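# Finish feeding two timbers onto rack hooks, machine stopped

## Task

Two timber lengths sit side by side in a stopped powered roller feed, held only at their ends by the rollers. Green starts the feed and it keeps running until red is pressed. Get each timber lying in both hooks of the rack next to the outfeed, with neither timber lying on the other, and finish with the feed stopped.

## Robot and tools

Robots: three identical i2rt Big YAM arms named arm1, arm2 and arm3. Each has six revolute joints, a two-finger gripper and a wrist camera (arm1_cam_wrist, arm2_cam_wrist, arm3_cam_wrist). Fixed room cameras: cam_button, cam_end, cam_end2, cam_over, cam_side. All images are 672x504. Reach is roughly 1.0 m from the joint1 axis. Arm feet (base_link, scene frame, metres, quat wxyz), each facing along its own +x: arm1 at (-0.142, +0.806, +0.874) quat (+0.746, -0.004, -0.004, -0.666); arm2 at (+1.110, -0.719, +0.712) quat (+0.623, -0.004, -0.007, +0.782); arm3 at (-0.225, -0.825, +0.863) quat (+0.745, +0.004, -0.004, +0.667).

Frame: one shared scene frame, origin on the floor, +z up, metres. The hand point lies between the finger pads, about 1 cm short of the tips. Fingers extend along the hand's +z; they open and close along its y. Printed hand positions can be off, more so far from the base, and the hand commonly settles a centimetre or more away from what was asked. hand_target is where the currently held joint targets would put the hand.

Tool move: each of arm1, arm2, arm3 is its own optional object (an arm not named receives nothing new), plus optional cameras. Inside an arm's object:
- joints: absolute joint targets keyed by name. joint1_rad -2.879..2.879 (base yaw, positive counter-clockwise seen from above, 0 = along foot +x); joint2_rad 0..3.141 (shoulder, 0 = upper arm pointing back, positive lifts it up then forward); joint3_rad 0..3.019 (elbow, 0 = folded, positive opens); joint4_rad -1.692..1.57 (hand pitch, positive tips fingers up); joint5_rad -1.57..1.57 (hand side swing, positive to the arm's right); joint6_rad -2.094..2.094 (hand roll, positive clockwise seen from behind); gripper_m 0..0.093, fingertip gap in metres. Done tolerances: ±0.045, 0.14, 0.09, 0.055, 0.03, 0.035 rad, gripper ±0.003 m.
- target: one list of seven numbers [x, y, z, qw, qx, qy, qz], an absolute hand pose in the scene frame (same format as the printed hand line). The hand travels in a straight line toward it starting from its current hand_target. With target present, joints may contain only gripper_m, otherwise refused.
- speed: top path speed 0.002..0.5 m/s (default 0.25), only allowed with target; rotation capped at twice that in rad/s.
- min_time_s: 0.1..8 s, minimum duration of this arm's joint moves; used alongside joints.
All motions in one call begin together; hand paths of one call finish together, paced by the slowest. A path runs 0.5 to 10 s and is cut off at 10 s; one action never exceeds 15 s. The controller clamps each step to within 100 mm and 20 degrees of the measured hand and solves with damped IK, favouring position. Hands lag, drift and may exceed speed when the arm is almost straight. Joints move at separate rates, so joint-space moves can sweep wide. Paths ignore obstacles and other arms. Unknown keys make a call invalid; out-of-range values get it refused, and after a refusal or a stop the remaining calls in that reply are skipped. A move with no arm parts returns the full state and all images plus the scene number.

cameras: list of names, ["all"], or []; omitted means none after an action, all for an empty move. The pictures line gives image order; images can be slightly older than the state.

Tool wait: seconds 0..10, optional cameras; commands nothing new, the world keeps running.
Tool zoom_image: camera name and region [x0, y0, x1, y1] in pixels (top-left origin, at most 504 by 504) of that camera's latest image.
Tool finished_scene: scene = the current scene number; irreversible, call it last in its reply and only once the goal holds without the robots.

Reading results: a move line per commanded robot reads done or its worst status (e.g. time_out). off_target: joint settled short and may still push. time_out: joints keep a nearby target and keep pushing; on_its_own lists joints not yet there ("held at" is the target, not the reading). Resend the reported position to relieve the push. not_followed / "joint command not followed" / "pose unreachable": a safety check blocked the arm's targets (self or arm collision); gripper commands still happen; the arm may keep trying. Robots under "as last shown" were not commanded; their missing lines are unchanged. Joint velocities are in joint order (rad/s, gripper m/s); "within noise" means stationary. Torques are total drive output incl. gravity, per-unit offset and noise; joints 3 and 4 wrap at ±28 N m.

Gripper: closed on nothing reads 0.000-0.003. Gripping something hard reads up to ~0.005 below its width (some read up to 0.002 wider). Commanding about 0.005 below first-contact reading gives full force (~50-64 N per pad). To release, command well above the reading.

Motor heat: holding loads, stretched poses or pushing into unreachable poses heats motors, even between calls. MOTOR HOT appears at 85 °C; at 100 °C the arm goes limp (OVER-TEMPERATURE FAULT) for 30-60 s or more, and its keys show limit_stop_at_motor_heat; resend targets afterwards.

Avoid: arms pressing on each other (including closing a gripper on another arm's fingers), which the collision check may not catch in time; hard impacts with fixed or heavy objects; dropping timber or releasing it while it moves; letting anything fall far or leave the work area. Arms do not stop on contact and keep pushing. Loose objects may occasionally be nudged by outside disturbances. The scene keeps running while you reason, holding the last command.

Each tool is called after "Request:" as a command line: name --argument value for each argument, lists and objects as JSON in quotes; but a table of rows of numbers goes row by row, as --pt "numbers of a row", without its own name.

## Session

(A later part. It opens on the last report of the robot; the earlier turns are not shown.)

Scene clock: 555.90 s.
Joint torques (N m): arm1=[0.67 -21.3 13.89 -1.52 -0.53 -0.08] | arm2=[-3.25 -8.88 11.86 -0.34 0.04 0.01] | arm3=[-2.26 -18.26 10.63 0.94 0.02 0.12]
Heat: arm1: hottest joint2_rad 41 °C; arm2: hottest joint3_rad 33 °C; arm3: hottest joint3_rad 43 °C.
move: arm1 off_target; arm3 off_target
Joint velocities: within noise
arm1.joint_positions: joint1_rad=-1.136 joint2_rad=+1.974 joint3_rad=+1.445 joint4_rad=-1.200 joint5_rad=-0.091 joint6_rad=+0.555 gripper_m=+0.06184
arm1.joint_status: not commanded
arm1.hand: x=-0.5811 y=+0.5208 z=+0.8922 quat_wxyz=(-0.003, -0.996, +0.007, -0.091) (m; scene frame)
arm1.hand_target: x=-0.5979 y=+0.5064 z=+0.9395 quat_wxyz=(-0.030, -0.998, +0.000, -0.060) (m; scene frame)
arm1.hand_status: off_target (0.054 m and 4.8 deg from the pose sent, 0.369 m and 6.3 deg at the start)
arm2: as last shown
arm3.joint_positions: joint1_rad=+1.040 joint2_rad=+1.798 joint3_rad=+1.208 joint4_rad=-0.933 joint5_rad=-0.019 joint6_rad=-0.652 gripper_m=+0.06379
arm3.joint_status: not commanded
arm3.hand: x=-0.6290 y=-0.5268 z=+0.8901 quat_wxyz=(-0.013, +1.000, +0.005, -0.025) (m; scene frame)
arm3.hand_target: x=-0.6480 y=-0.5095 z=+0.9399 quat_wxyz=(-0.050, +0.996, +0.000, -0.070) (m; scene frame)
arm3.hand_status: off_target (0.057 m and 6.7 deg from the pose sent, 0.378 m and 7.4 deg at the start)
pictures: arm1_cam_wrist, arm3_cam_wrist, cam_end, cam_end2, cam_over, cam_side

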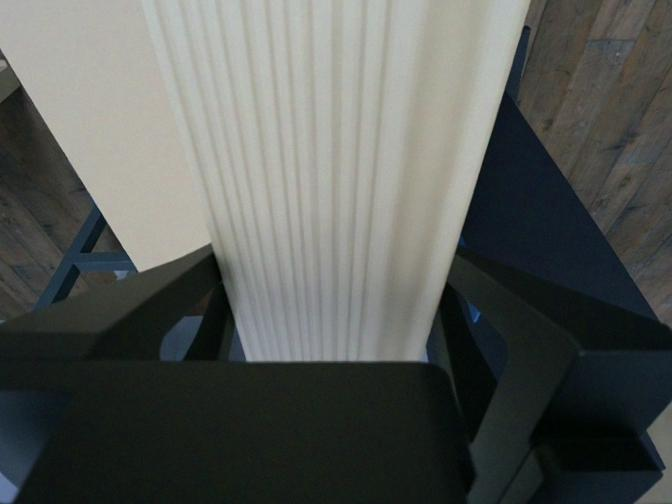

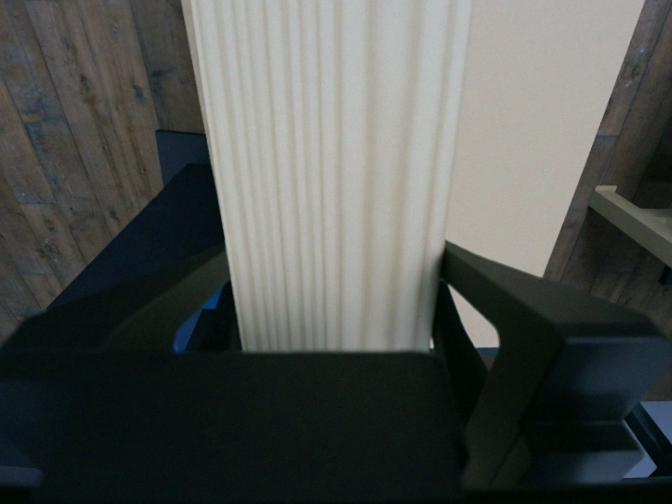

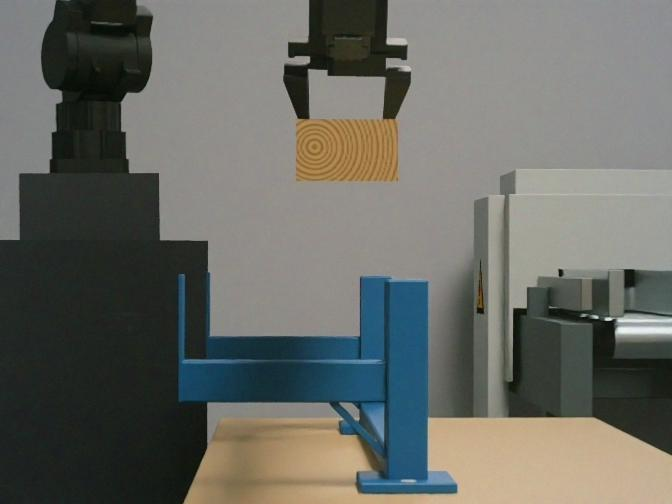

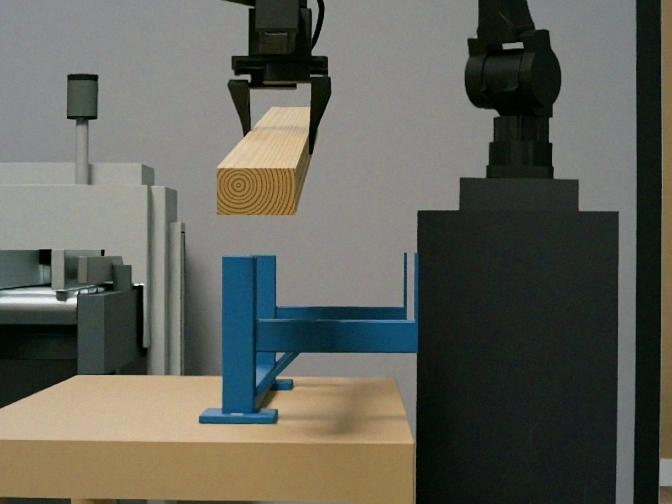

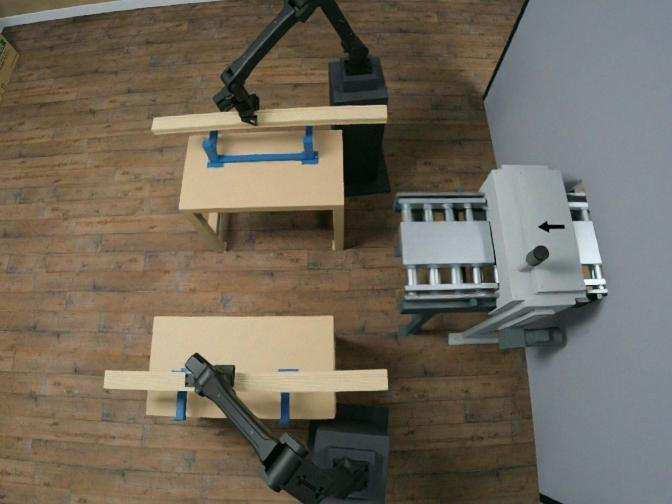

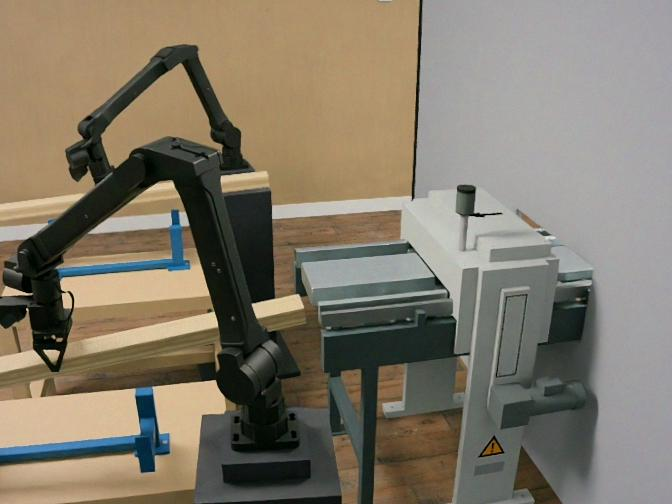

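Request:
move --arm1 '{"target":[-0.64,0.548,0.94,0.03,0.9989,0,0.035],"speed":0.15}' --arm3 '{"target":[-0.70,-0.55,0.94,-0.04,0.9911,0,-0.125],"speed":0.15}' --cameras '["cam_end","cam_end2","cam_over","cam_side"]'

Scene clock: 596.50 s.
Joint torques (N m): arm1=[1.2 -21.01 15.16 -0.53 -0.44 -0.07] | arm2=[-3.25 -8.88 11.86 -0.34 0.04 0.01] | arm3=[-2.55 -18.14 10.07 1.35 -0.1 0.13]
Heat: arm1: hottest joint2_rad 38 °C; arm2: hottest joint3_rad 35 °C; arm3: hottest joint3_rad 41 °C.
move: arm1 off_target; arm3 off_target
Joint velocities: within noise
arm1.joint_positions: joint1_rad=-1.233 joint2_rad=+1.974 joint3_rad=+1.445 joint4_rad=-1.196 joint5_rad=-0.063 joint6_rad=+0.464 gripper_m=+0.06184
arm1.joint_status: not commanded
arm1.hand: x=-0.6096 y=+0.5685 z=+0.8911 quat_wxyz=(+0.000, -0.996, +0.008, -0.083) (m; scene frame)
arm1.hand_target: x=-0.6366 y=+0.5496 z=+0.9407 quat_wxyz=(-0.030, -0.999, +0.000, -0.035) (m; scene frame)
arm1.hand_status: off_target (0.061 m and 6.6 deg from the pose sent, 0.080 m and 7.2 deg at the start)
arm2: as last shown
arm3.joint_positions: joint1_rad=+1.141 joint2_rad=+1.798 joint3_rad=+1.206 joint4_rad=-0.844 joint5_rad=-0.074 joint6_rad=-0.546 gripper_m=+0.06379
arm3.joint_status: not commanded
arm3.hand: x=-0.6802 y=-0.5664 z=+0.8917 quat_wxyz=(-0.009, +0.997, +0.005, -0.077) (m; scene frame)
arm3.hand_target: x=-0.6982 y=-0.5510 z=+0.9399 quat_wxyz=(-0.040, +0.991, +0.000, -0.125) (m; scene frame)
arm3.hand_status: off_target (0.055 m and 6.6 deg from the pose sent, 0.090 m and 12.0 deg at the start)
pictures: cam_end, cam_end2, cam_over, cam_side

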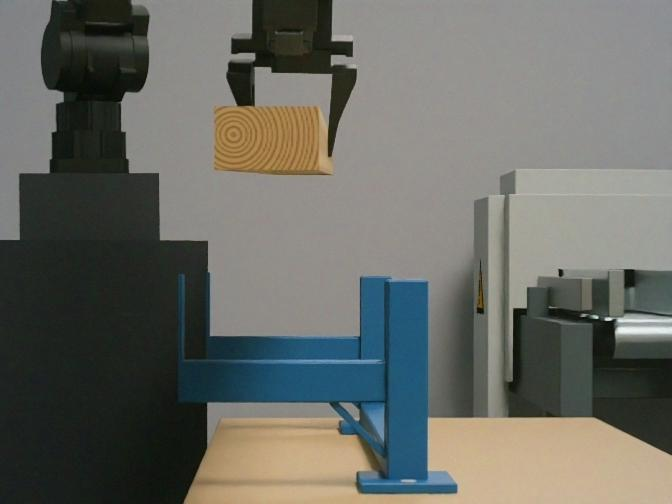

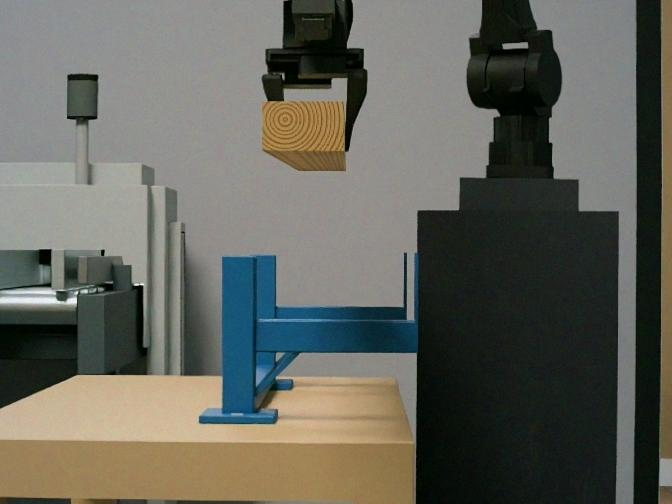

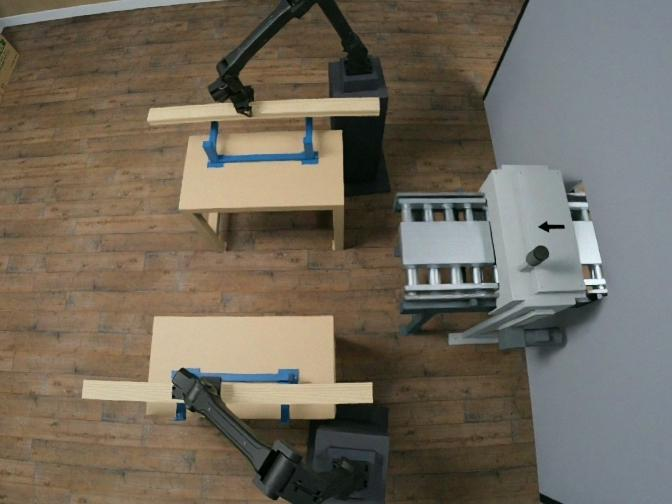

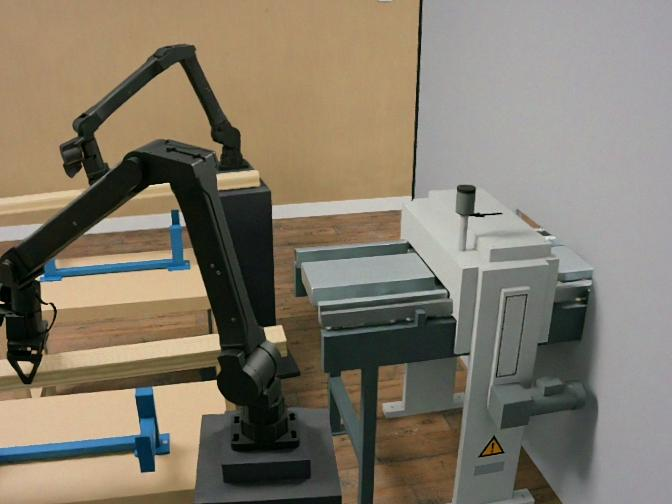

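Request:
move --arm1 '{"target":[-0.64,0.546,0.81,0.03,0.9992,0,0.02],"speed":0.08}' --arm3 '{"target":[-0.70,-0.57,0.81,-0.04,0.9911,0,-0.13],"speed":0.08}' --cameras '["cam_end","cam_end2","cam_over","cam_side"]'

Scene clock: 618.93 s.
Joint torques (N m): arm1=[1.61 -21.6 9.4 -0.13 -0.23 -0.02] | arm2=[-3.25 -8.88 11.86 -0.34 0.04 0.01] | arm3=[-1.26 -16.85 7.95 1.54 -0.11 0.14]
Heat: arm1: hottest joint3_rad 39 °C; arm2: hottest joint3_rad 36 °C; arm3: hottest joint3_rad 42 °C.
move: arm1 off_target; arm3 off_target
Joint velocities: within noise
arm1.joint_positions: joint1_rad=-1.232 joint2_rad=+2.140 joint3_rad=+1.378 joint4_rad=-0.888 joint5_rad=-0.056 joint6_rad=+0.464 gripper_m=+0.06184
arm1.joint_status: not commanded
arm1.hand: x=-0.6235 y=+0.5613 z=+0.7784 quat_wxyz=(-0.014, -0.999, +0.007, -0.048) (m; scene frame)
arm1.hand_target: x=-0.6391 y=+0.5465 z=+0.8099 quat_wxyz=(-0.030, -0.999, +0.000, -0.020) (m; scene frame)
arm1.hand_status: off_target (0.039 m and 3.8 deg from the pose sent, 0.090 m and 8.1 deg at the start)
arm2: as last shown
arm3.joint_positions: joint1_rad=+1.161 joint2_rad=+1.963 joint3_rad=+1.064 joint4_rad=-0.504 joint5_rad=-0.071 joint6_rad=-0.511 gripper_m=+0.06379
arm3.joint_status: not commanded
arm3.hand: x=-0.6717 y=-0.5810 z=+0.7768 quat_wxyz=(-0.017, +0.996, -0.001, -0.090) (m; scene frame)
arm3.hand_target: x=-0.6988 y=-0.5708 z=+0.8104 quat_wxyz=(-0.040, +0.991, +0.000, -0.130) (m; scene frame)
arm3.hand_status: off_target (0.045 m and 5.3 deg from the pose sent, 0.084 m and 7.1 deg at the start)
pictures: cam_end, cam_end2, cam_over, cam_side

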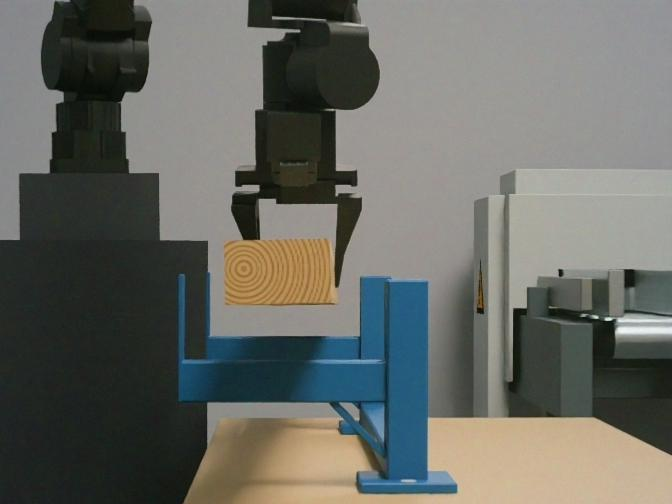

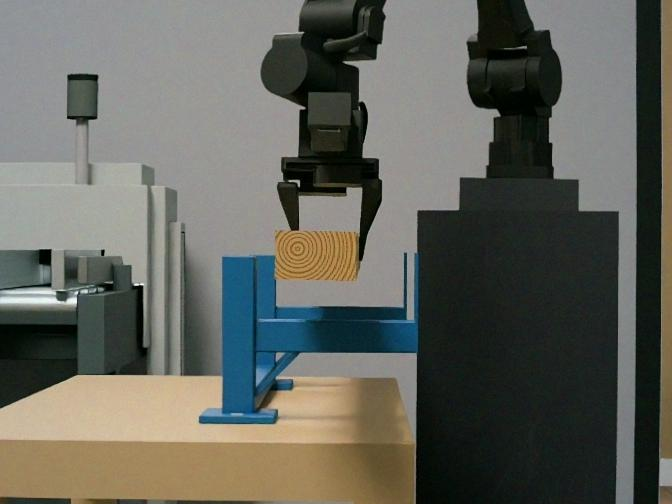

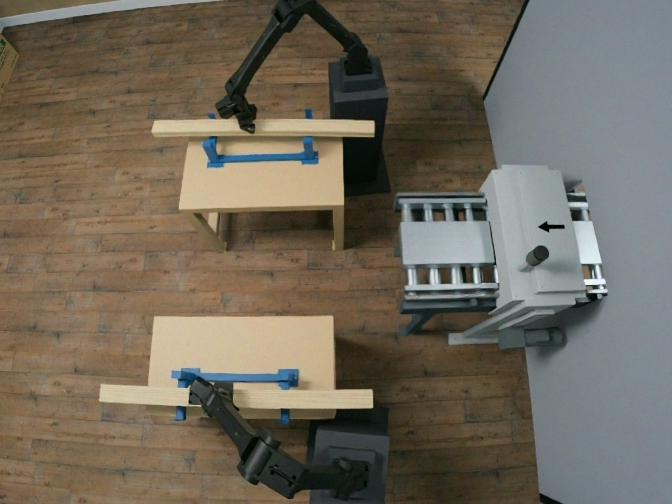

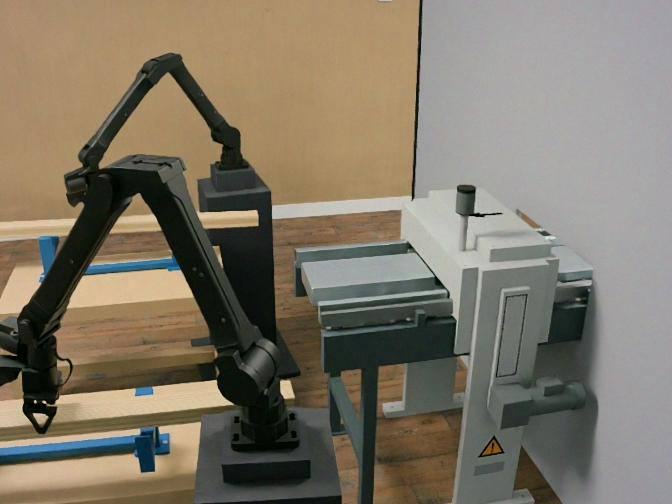

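Request:
move --arm1 '{"target":[-0.64,0.546,0.74,0.03,0.9992,0,0.02],"speed":0.05}' --arm3 '{"target":[-0.70,-0.567,0.75,-0.04,0.9911,0,-0.12],"speed":0.05}' --cameras '["cam_end","cam_end2","cam_over","cam_side"]'

Scene clock: 629.63 s.
Joint torques (N m): arm1=[1.49 -17.55 8.69 1.91 -0.18 -0.04] | arm2=[-3.25 -8.88 11.86 -0.34 0.04 0.01] | arm3=[-1.14 -14.8 7.84 2 0 0.12]
Heat: arm1: hottest joint2_rad 38 °C; arm2: hottest joint3_rad 37 °C; arm3: hottest joint3_rad 41 °C.
move: arm1 off_target; arm3 off_target
Joint velocities: within noise
arm1.joint_positions: joint1_rad=-1.232 joint2_rad=+2.208 joint3_rad=+1.374 joint4_rad=-0.804 joint5_rad=-0.057 joint6_rad=+0.464 gripper_m=+0.06184
arm1.joint_status: not commanded
arm1.hand: x=-0.6247 y=+0.5600 z=+0.7403 quat_wxyz=(-0.017, -0.999, +0.007, -0.044) (m; scene frame)
arm1.hand_target: x=-0.6395 y=+0.5463 z=+0.7408 quat_wxyz=(-0.030, -0.999, +0.000, -0.020) (m; scene frame)
arm1.hand_status: off_target (0.021 m and 3.2 deg from the pose sent, 0.044 m and 3.8 deg at the start)
arm2: as last shown
arm3.joint_positions: joint1_rad=+1.161 joint2_rad=+2.061 joint3_rad=+1.064 joint4_rad=-0.410 joint5_rad=-0.064 joint6_rad=-0.511 gripper_m=+0.06379
arm3.joint_status: not commanded
arm3.hand: x=-0.6706 y=-0.5797 z=+0.7331 quat_wxyz=(-0.019, +0.996, -0.002, -0.087) (m; scene frame)
arm3.hand_target: x=-0.6989 y=-0.5678 z=+0.7512 quat_wxyz=(-0.040, +0.992, +0.000, -0.120) (m; scene frame)
arm3.hand_status: off_target (0.036 m and 4.6 deg from the pose sent, 0.041 m and 4.4 deg at the start)
pictures: cam_end, cam_end2, cam_over, cam_side

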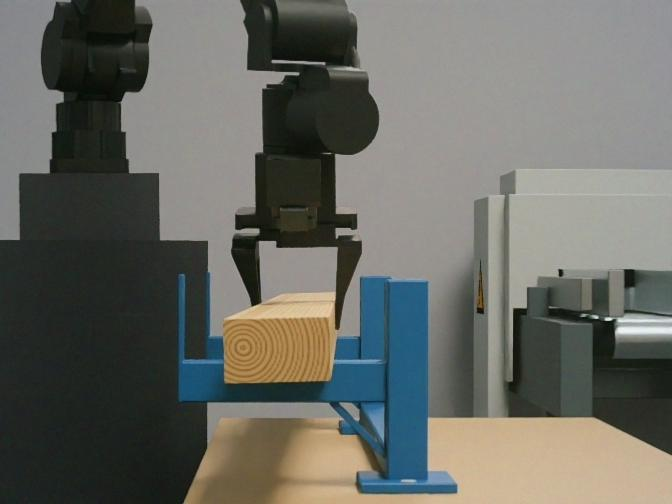

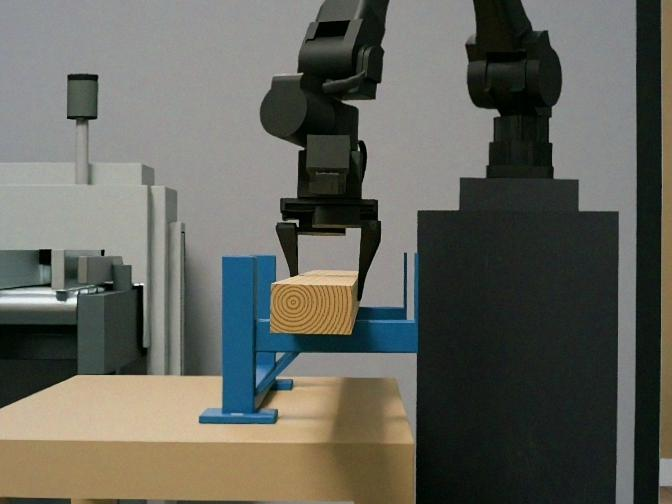

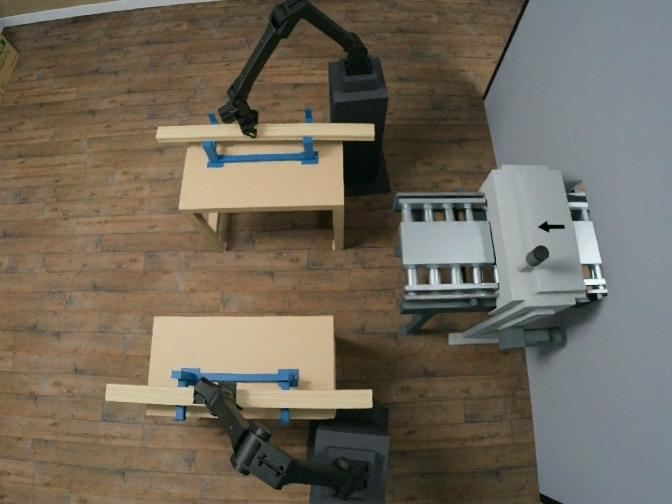

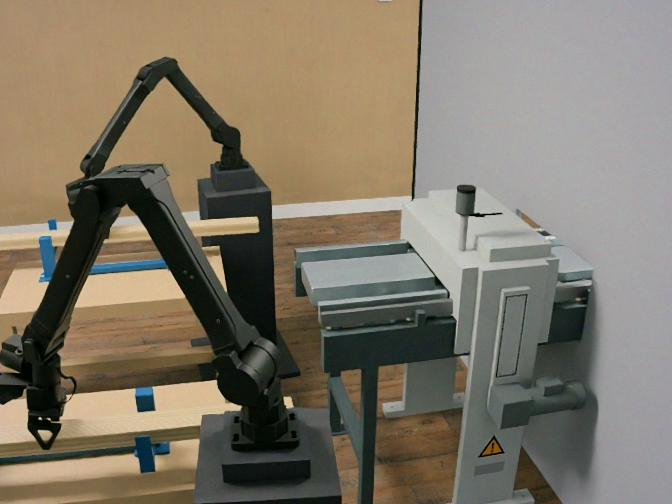

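Request:
move --arm1 '{"target":[-0.64,0.548,0.722,0.02,0.9992,0,0.02],"speed":0.05}' --arm3 '{"target":[-0.70,-0.567,0.73,-0.03,0.9911,0,-0.12],"speed":0.05}'

Request:
move --arm1 '{"joints":{"gripper_m":0.085}}' --arm3 '{"joints":{"gripper_m":0.085}}' --cameras '["cam_end","cam_end2","cam_over","arm1_cam_wrist","arm3_cam_wrist"]'

Scene clock: 641.40 s.
Joint torques (N m): arm1=[1.08 -15.03 9.18 2.77 -0.07 -0.06] | arm2=[-3.25 -8.88 11.86 -0.34 0.05 0.01] | arm3=[-1.61 -11.63 8.42 2.86 -0.2 0.08]
Heat: arm1: hottest joint2_rad 36 °C; arm2: hottest joint3_rad 37 °C; arm3: hottest joint3_rad 40 °C.
move: arm1 off_target; arm3 off_target
Joint velocities: within noise
arm1.joint_positions: joint1_rad=-1.227 joint2_rad=+2.211 joint3_rad=+1.374 joint4_rad=-0.802 joint5_rad=-0.042 joint6_rad=+0.470 gripper_m=+0.06184
arm1.joint_status: not commanded
arm1.hand: x=-0.6245 y=+0.5600 z=+0.7388 quat_wxyz=(-0.010, -0.999, +0.007, -0.041) (m; scene frame)
arm1.hand_target: x=-0.6388 y=+0.5485 z=+0.7232 quat_wxyz=(-0.020, -1.000, +0.000, -0.020) (m; scene frame)
arm1.hand_status: off_target (0.026 m and 2.8 deg from the pose sent, 0.027 m and 2.8 deg at the start)
arm2: as last shown
arm3.joint_positions: joint1_rad=+1.159 joint2_rad=+2.065 joint3_rad=+1.064 joint4_rad=-0.408 joint5_rad=-0.077 joint6_rad=-0.511 gripper_m=+0.06379
arm3.joint_status: not commanded
arm3.hand: x=-0.6711 y=-0.5813 z=+0.7315 quat_wxyz=(-0.013, +0.996, -0.002, -0.089) (m; scene frame)
arm3.hand_target: x=-0.6985 y=-0.5679 z=+0.7318 quat_wxyz=(-0.030, +0.992, +0.000, -0.120) (m; scene frame)
arm3.hand_status: off_target (0.032 m and 4.1 deg from the pose sent, 0.032 m and 4.1 deg at the start)
pictures: none

Scene clock: 642.10 s.
Joint torques (N m): arm1=[1.14 -16.97 8.77 0.58 -0.06 -0.07] | arm2=[-3.25 -8.88 11.85 -0.34 0.04 0.01] | arm3=[-1.67 -12.4 7.56 1.43 -0.2 0.08]
Heat: arm1: hottest joint2_rad 36 °C; arm2: hottest joint3_rad 37 °C; arm3: hottest joint3_rad 40 °C.
move: arm1 done; arm3 done
Joint velocities: within noise
arm1.joint_positions: joint1_rad=-1.227 joint2_rad=+2.233 joint3_rad=+1.377 joint4_rad=-0.753 joint5_rad=-0.042 joint6_rad=+0.470 gripper_m=+0.08492
arm1.joint_status: all done
arm1.hand: x=-0.6318 y=+0.5563 z=+0.7277 quat_wxyz=(-0.016, -0.999, +0.007, -0.027) (m; scene frame)
arm1.hand_target: x=-0.6388 y=+0.5485 z=+0.7233 quat_wxyz=(-0.020, -1.000, +0.000, -0.020) (m; scene frame)
arm1.hand_status: not commanded
arm2: as last shown
arm3.joint_positions: joint1_rad=+1.160 joint2_rad=+2.072 joint3_rad=+1.079 joint4_rad=-0.365 joint5_rad=-0.077 joint6_rad=-0.511 gripper_m=+0.08494
arm3.joint_status: all done
arm3.hand: x=-0.6854 y=-0.5733 z=+0.7333 quat_wxyz=(-0.025, +0.994, -0.001, -0.111) (m; scene frame)
arm3.hand_target: x=-0.6986 y=-0.5679 z=+0.7318 quat_wxyz=(-0.030, +0.992, +0.000, -0.120) (m; scene frame)
arm3.hand_status: not commanded
pictures: arm1_cam_wrist, arm3_cam_wrist, cam_end, cam_end2, cam_over

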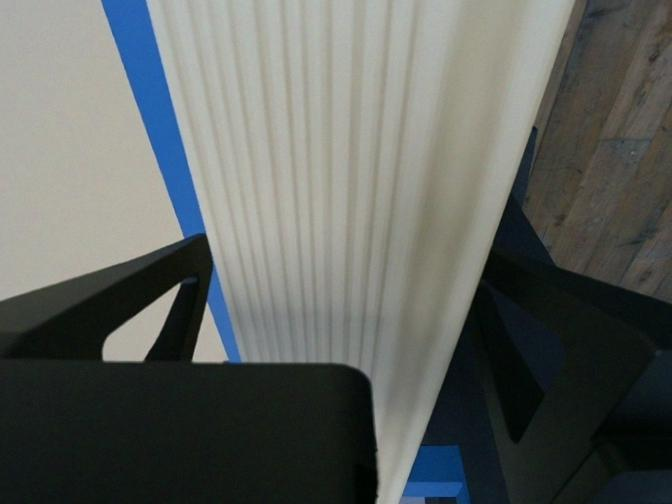

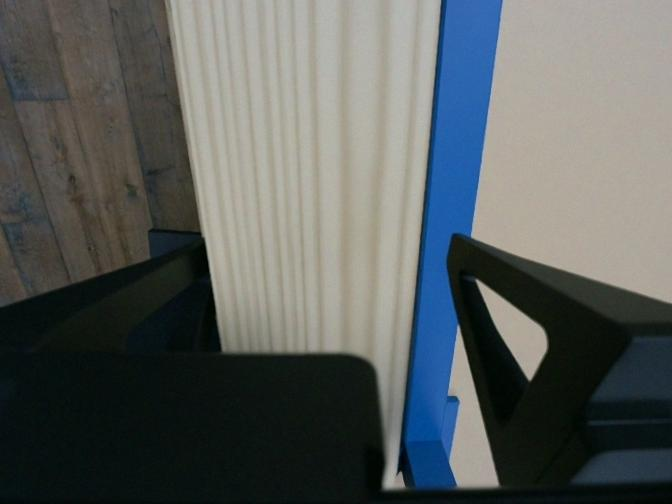

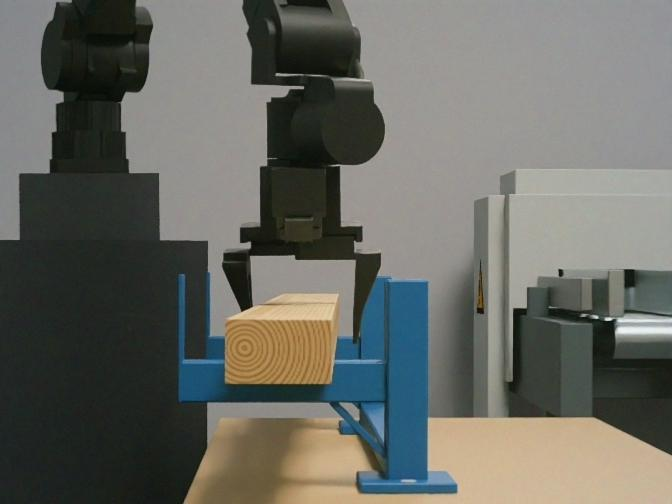

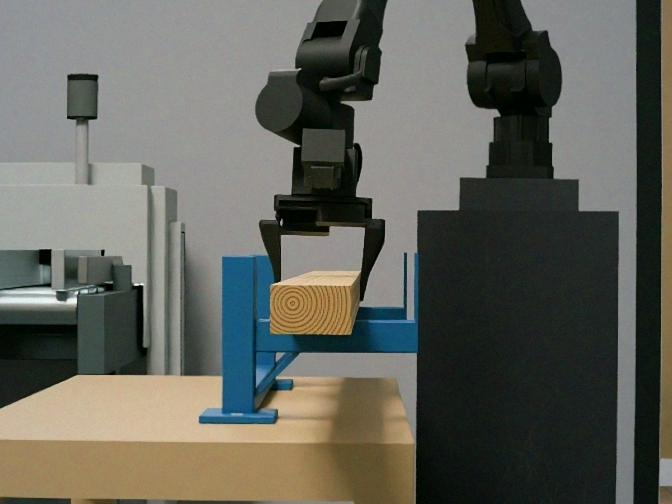

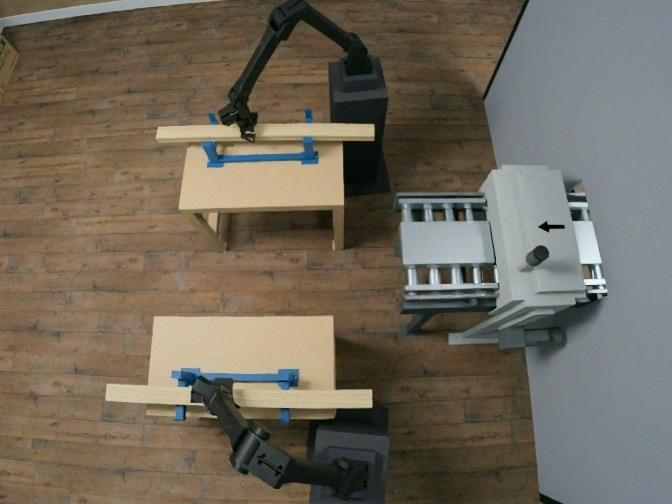

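Request:
move --arm1 '{"target":[-0.64,0.557,0.86,0.01,0.9992,0,0.02],"speed":0.1,"joints":{"gripper_m":0.093}}' --arm3 '{"target":[-0.70,-0.576,0.86,-0.02,0.9911,0,-0.12],"speed":0.1,"joints":{"gripper_m":0.093}}' --cameras '["cam_end","cam_end2","cam_over","cam_side","cam_button"]'

Scene clock: 652.63 s.
Joint torques (N m): arm1=[0.79 -17.73 11.23 -0.31 0.1 -0.07] | arm2=[-3.25 -8.88 11.85 -0.34 0.05 0.02] | arm3=[-1.08 -13.1 9.95 0.62 -0.29 0.13]
Heat: arm1: hottest joint2_rad 35 °C; arm2: hottest joint3_rad 37 °C; arm3: hottest joint3_rad 39 °C.
move: arm1 off_target; arm3 off_target
Joint velocities: within noise
arm1.joint_positions: joint1_rad=-1.227 joint2_rad=+2.020 joint3_rad=+1.395 joint4_rad=-1.007 joint5_rad=-0.028 joint6_rad=+0.465 gripper_m=+0.09292
arm1.joint_status: all done
arm1.hand: x=-0.6266 y=+0.5631 z=+0.8475 quat_wxyz=(-0.005, -0.999, +0.005, -0.034) (m; scene frame)
arm1.hand_target: x=-0.6396 y=+0.5571 z=+0.8603 quat_wxyz=(-0.010, -1.000, +0.000, -0.020) (m; scene frame)
arm1.hand_status: off_target (0.019 m and 1.8 deg from the pose sent, 0.133 m and 1.3 deg at the start)
arm2.joint_positions: joint1_rad=-0.007 joint2_rad=+1.281 joint3_rad=+1.011 joint4_rad=-1.357 joint5_rad=-0.015 joint6_rad=+0.218 gripper_m=+0.00050
arm2.joint_status: not commanded
arm2.hand: x=+1.0341 y=-0.3953 z=+0.8763 quat_wxyz=(+0.014, +0.707, -0.707, +0.022) (m; scene frame)
arm2.hand_target: x=+1.0343 y=-0.3782 z=+0.8999 quat_wxyz=(-0.001, +0.707, -0.707, +0.000) (m; scene frame)
arm2.hand_status: not commanded
arm3.joint_positions: joint1_rad=+1.160 joint2_rad=+1.835 joint3_rad=+1.103 joint4_rad=-0.647 joint5_rad=-0.090 joint6_rad=-0.509 gripper_m=+0.09293
arm3.joint_status: all done
arm3.hand: x=-0.6811 y=-0.5800 z=+0.8456 quat_wxyz=(-0.014, +0.994, -0.001, -0.105) (m; scene frame)
arm3.hand_target: x=-0.6994 y=-0.5764 z=+0.8604 quat_wxyz=(-0.020, +0.993, +0.000, -0.120) (m; scene frame)
arm3.hand_status: off_target (0.024 m and 1.9 deg from the pose sent, 0.127 m and 1.3 deg at the start)
pictures: cam_button, cam_end, cam_end2, cam_over, cam_side

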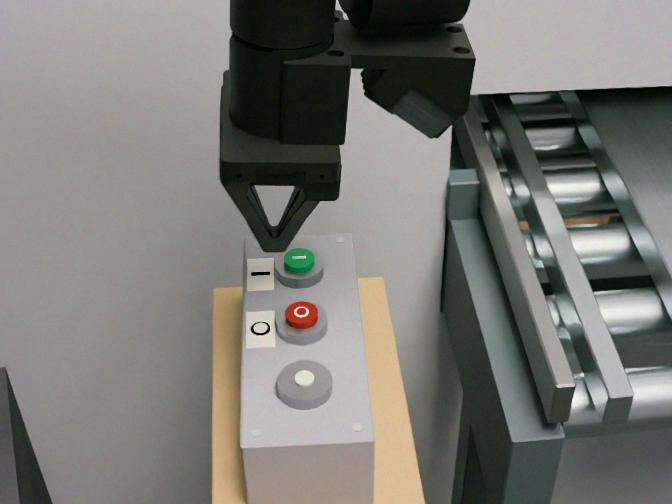

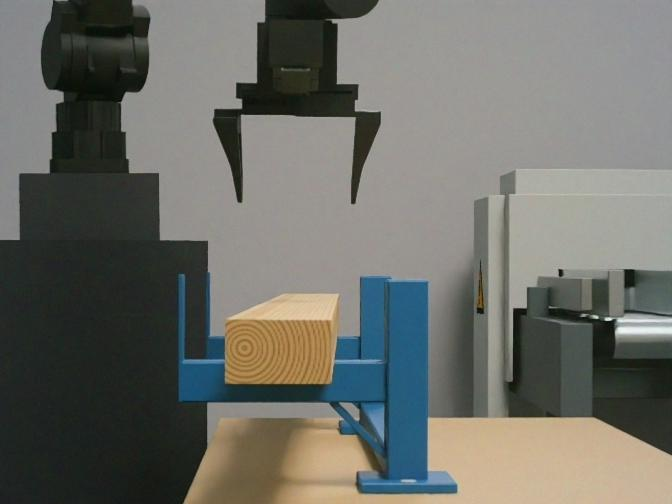

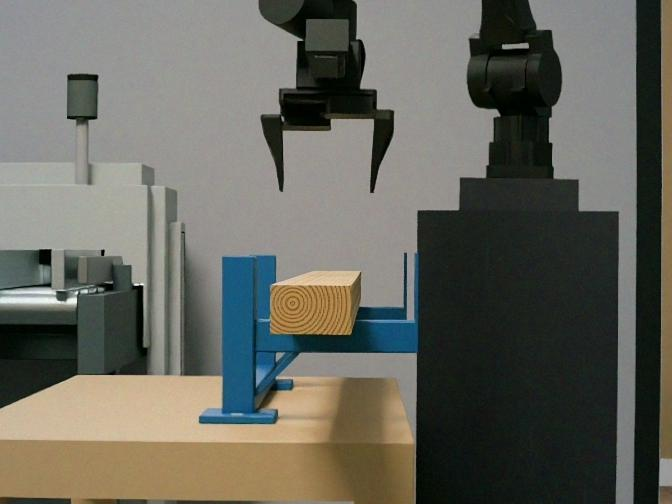

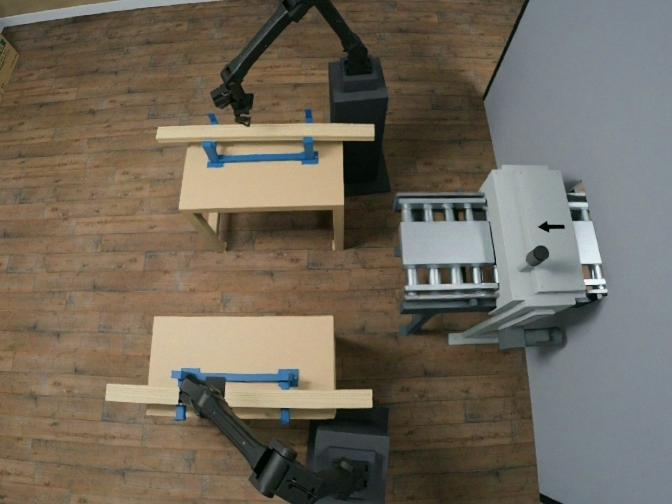

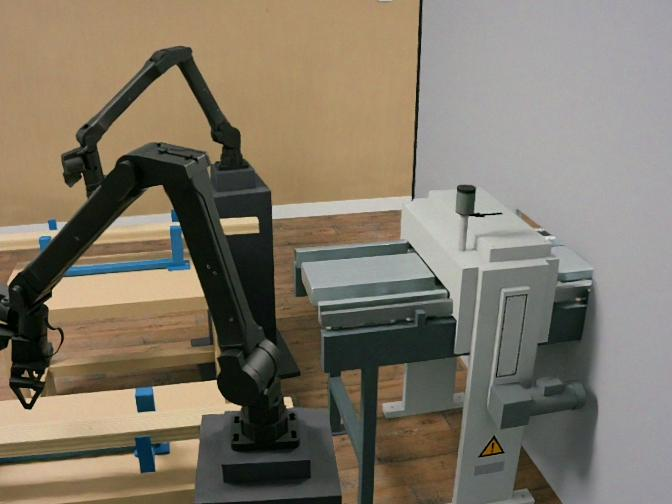

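Request:
finished_scene --scene 1

The scene is finished: the task was done.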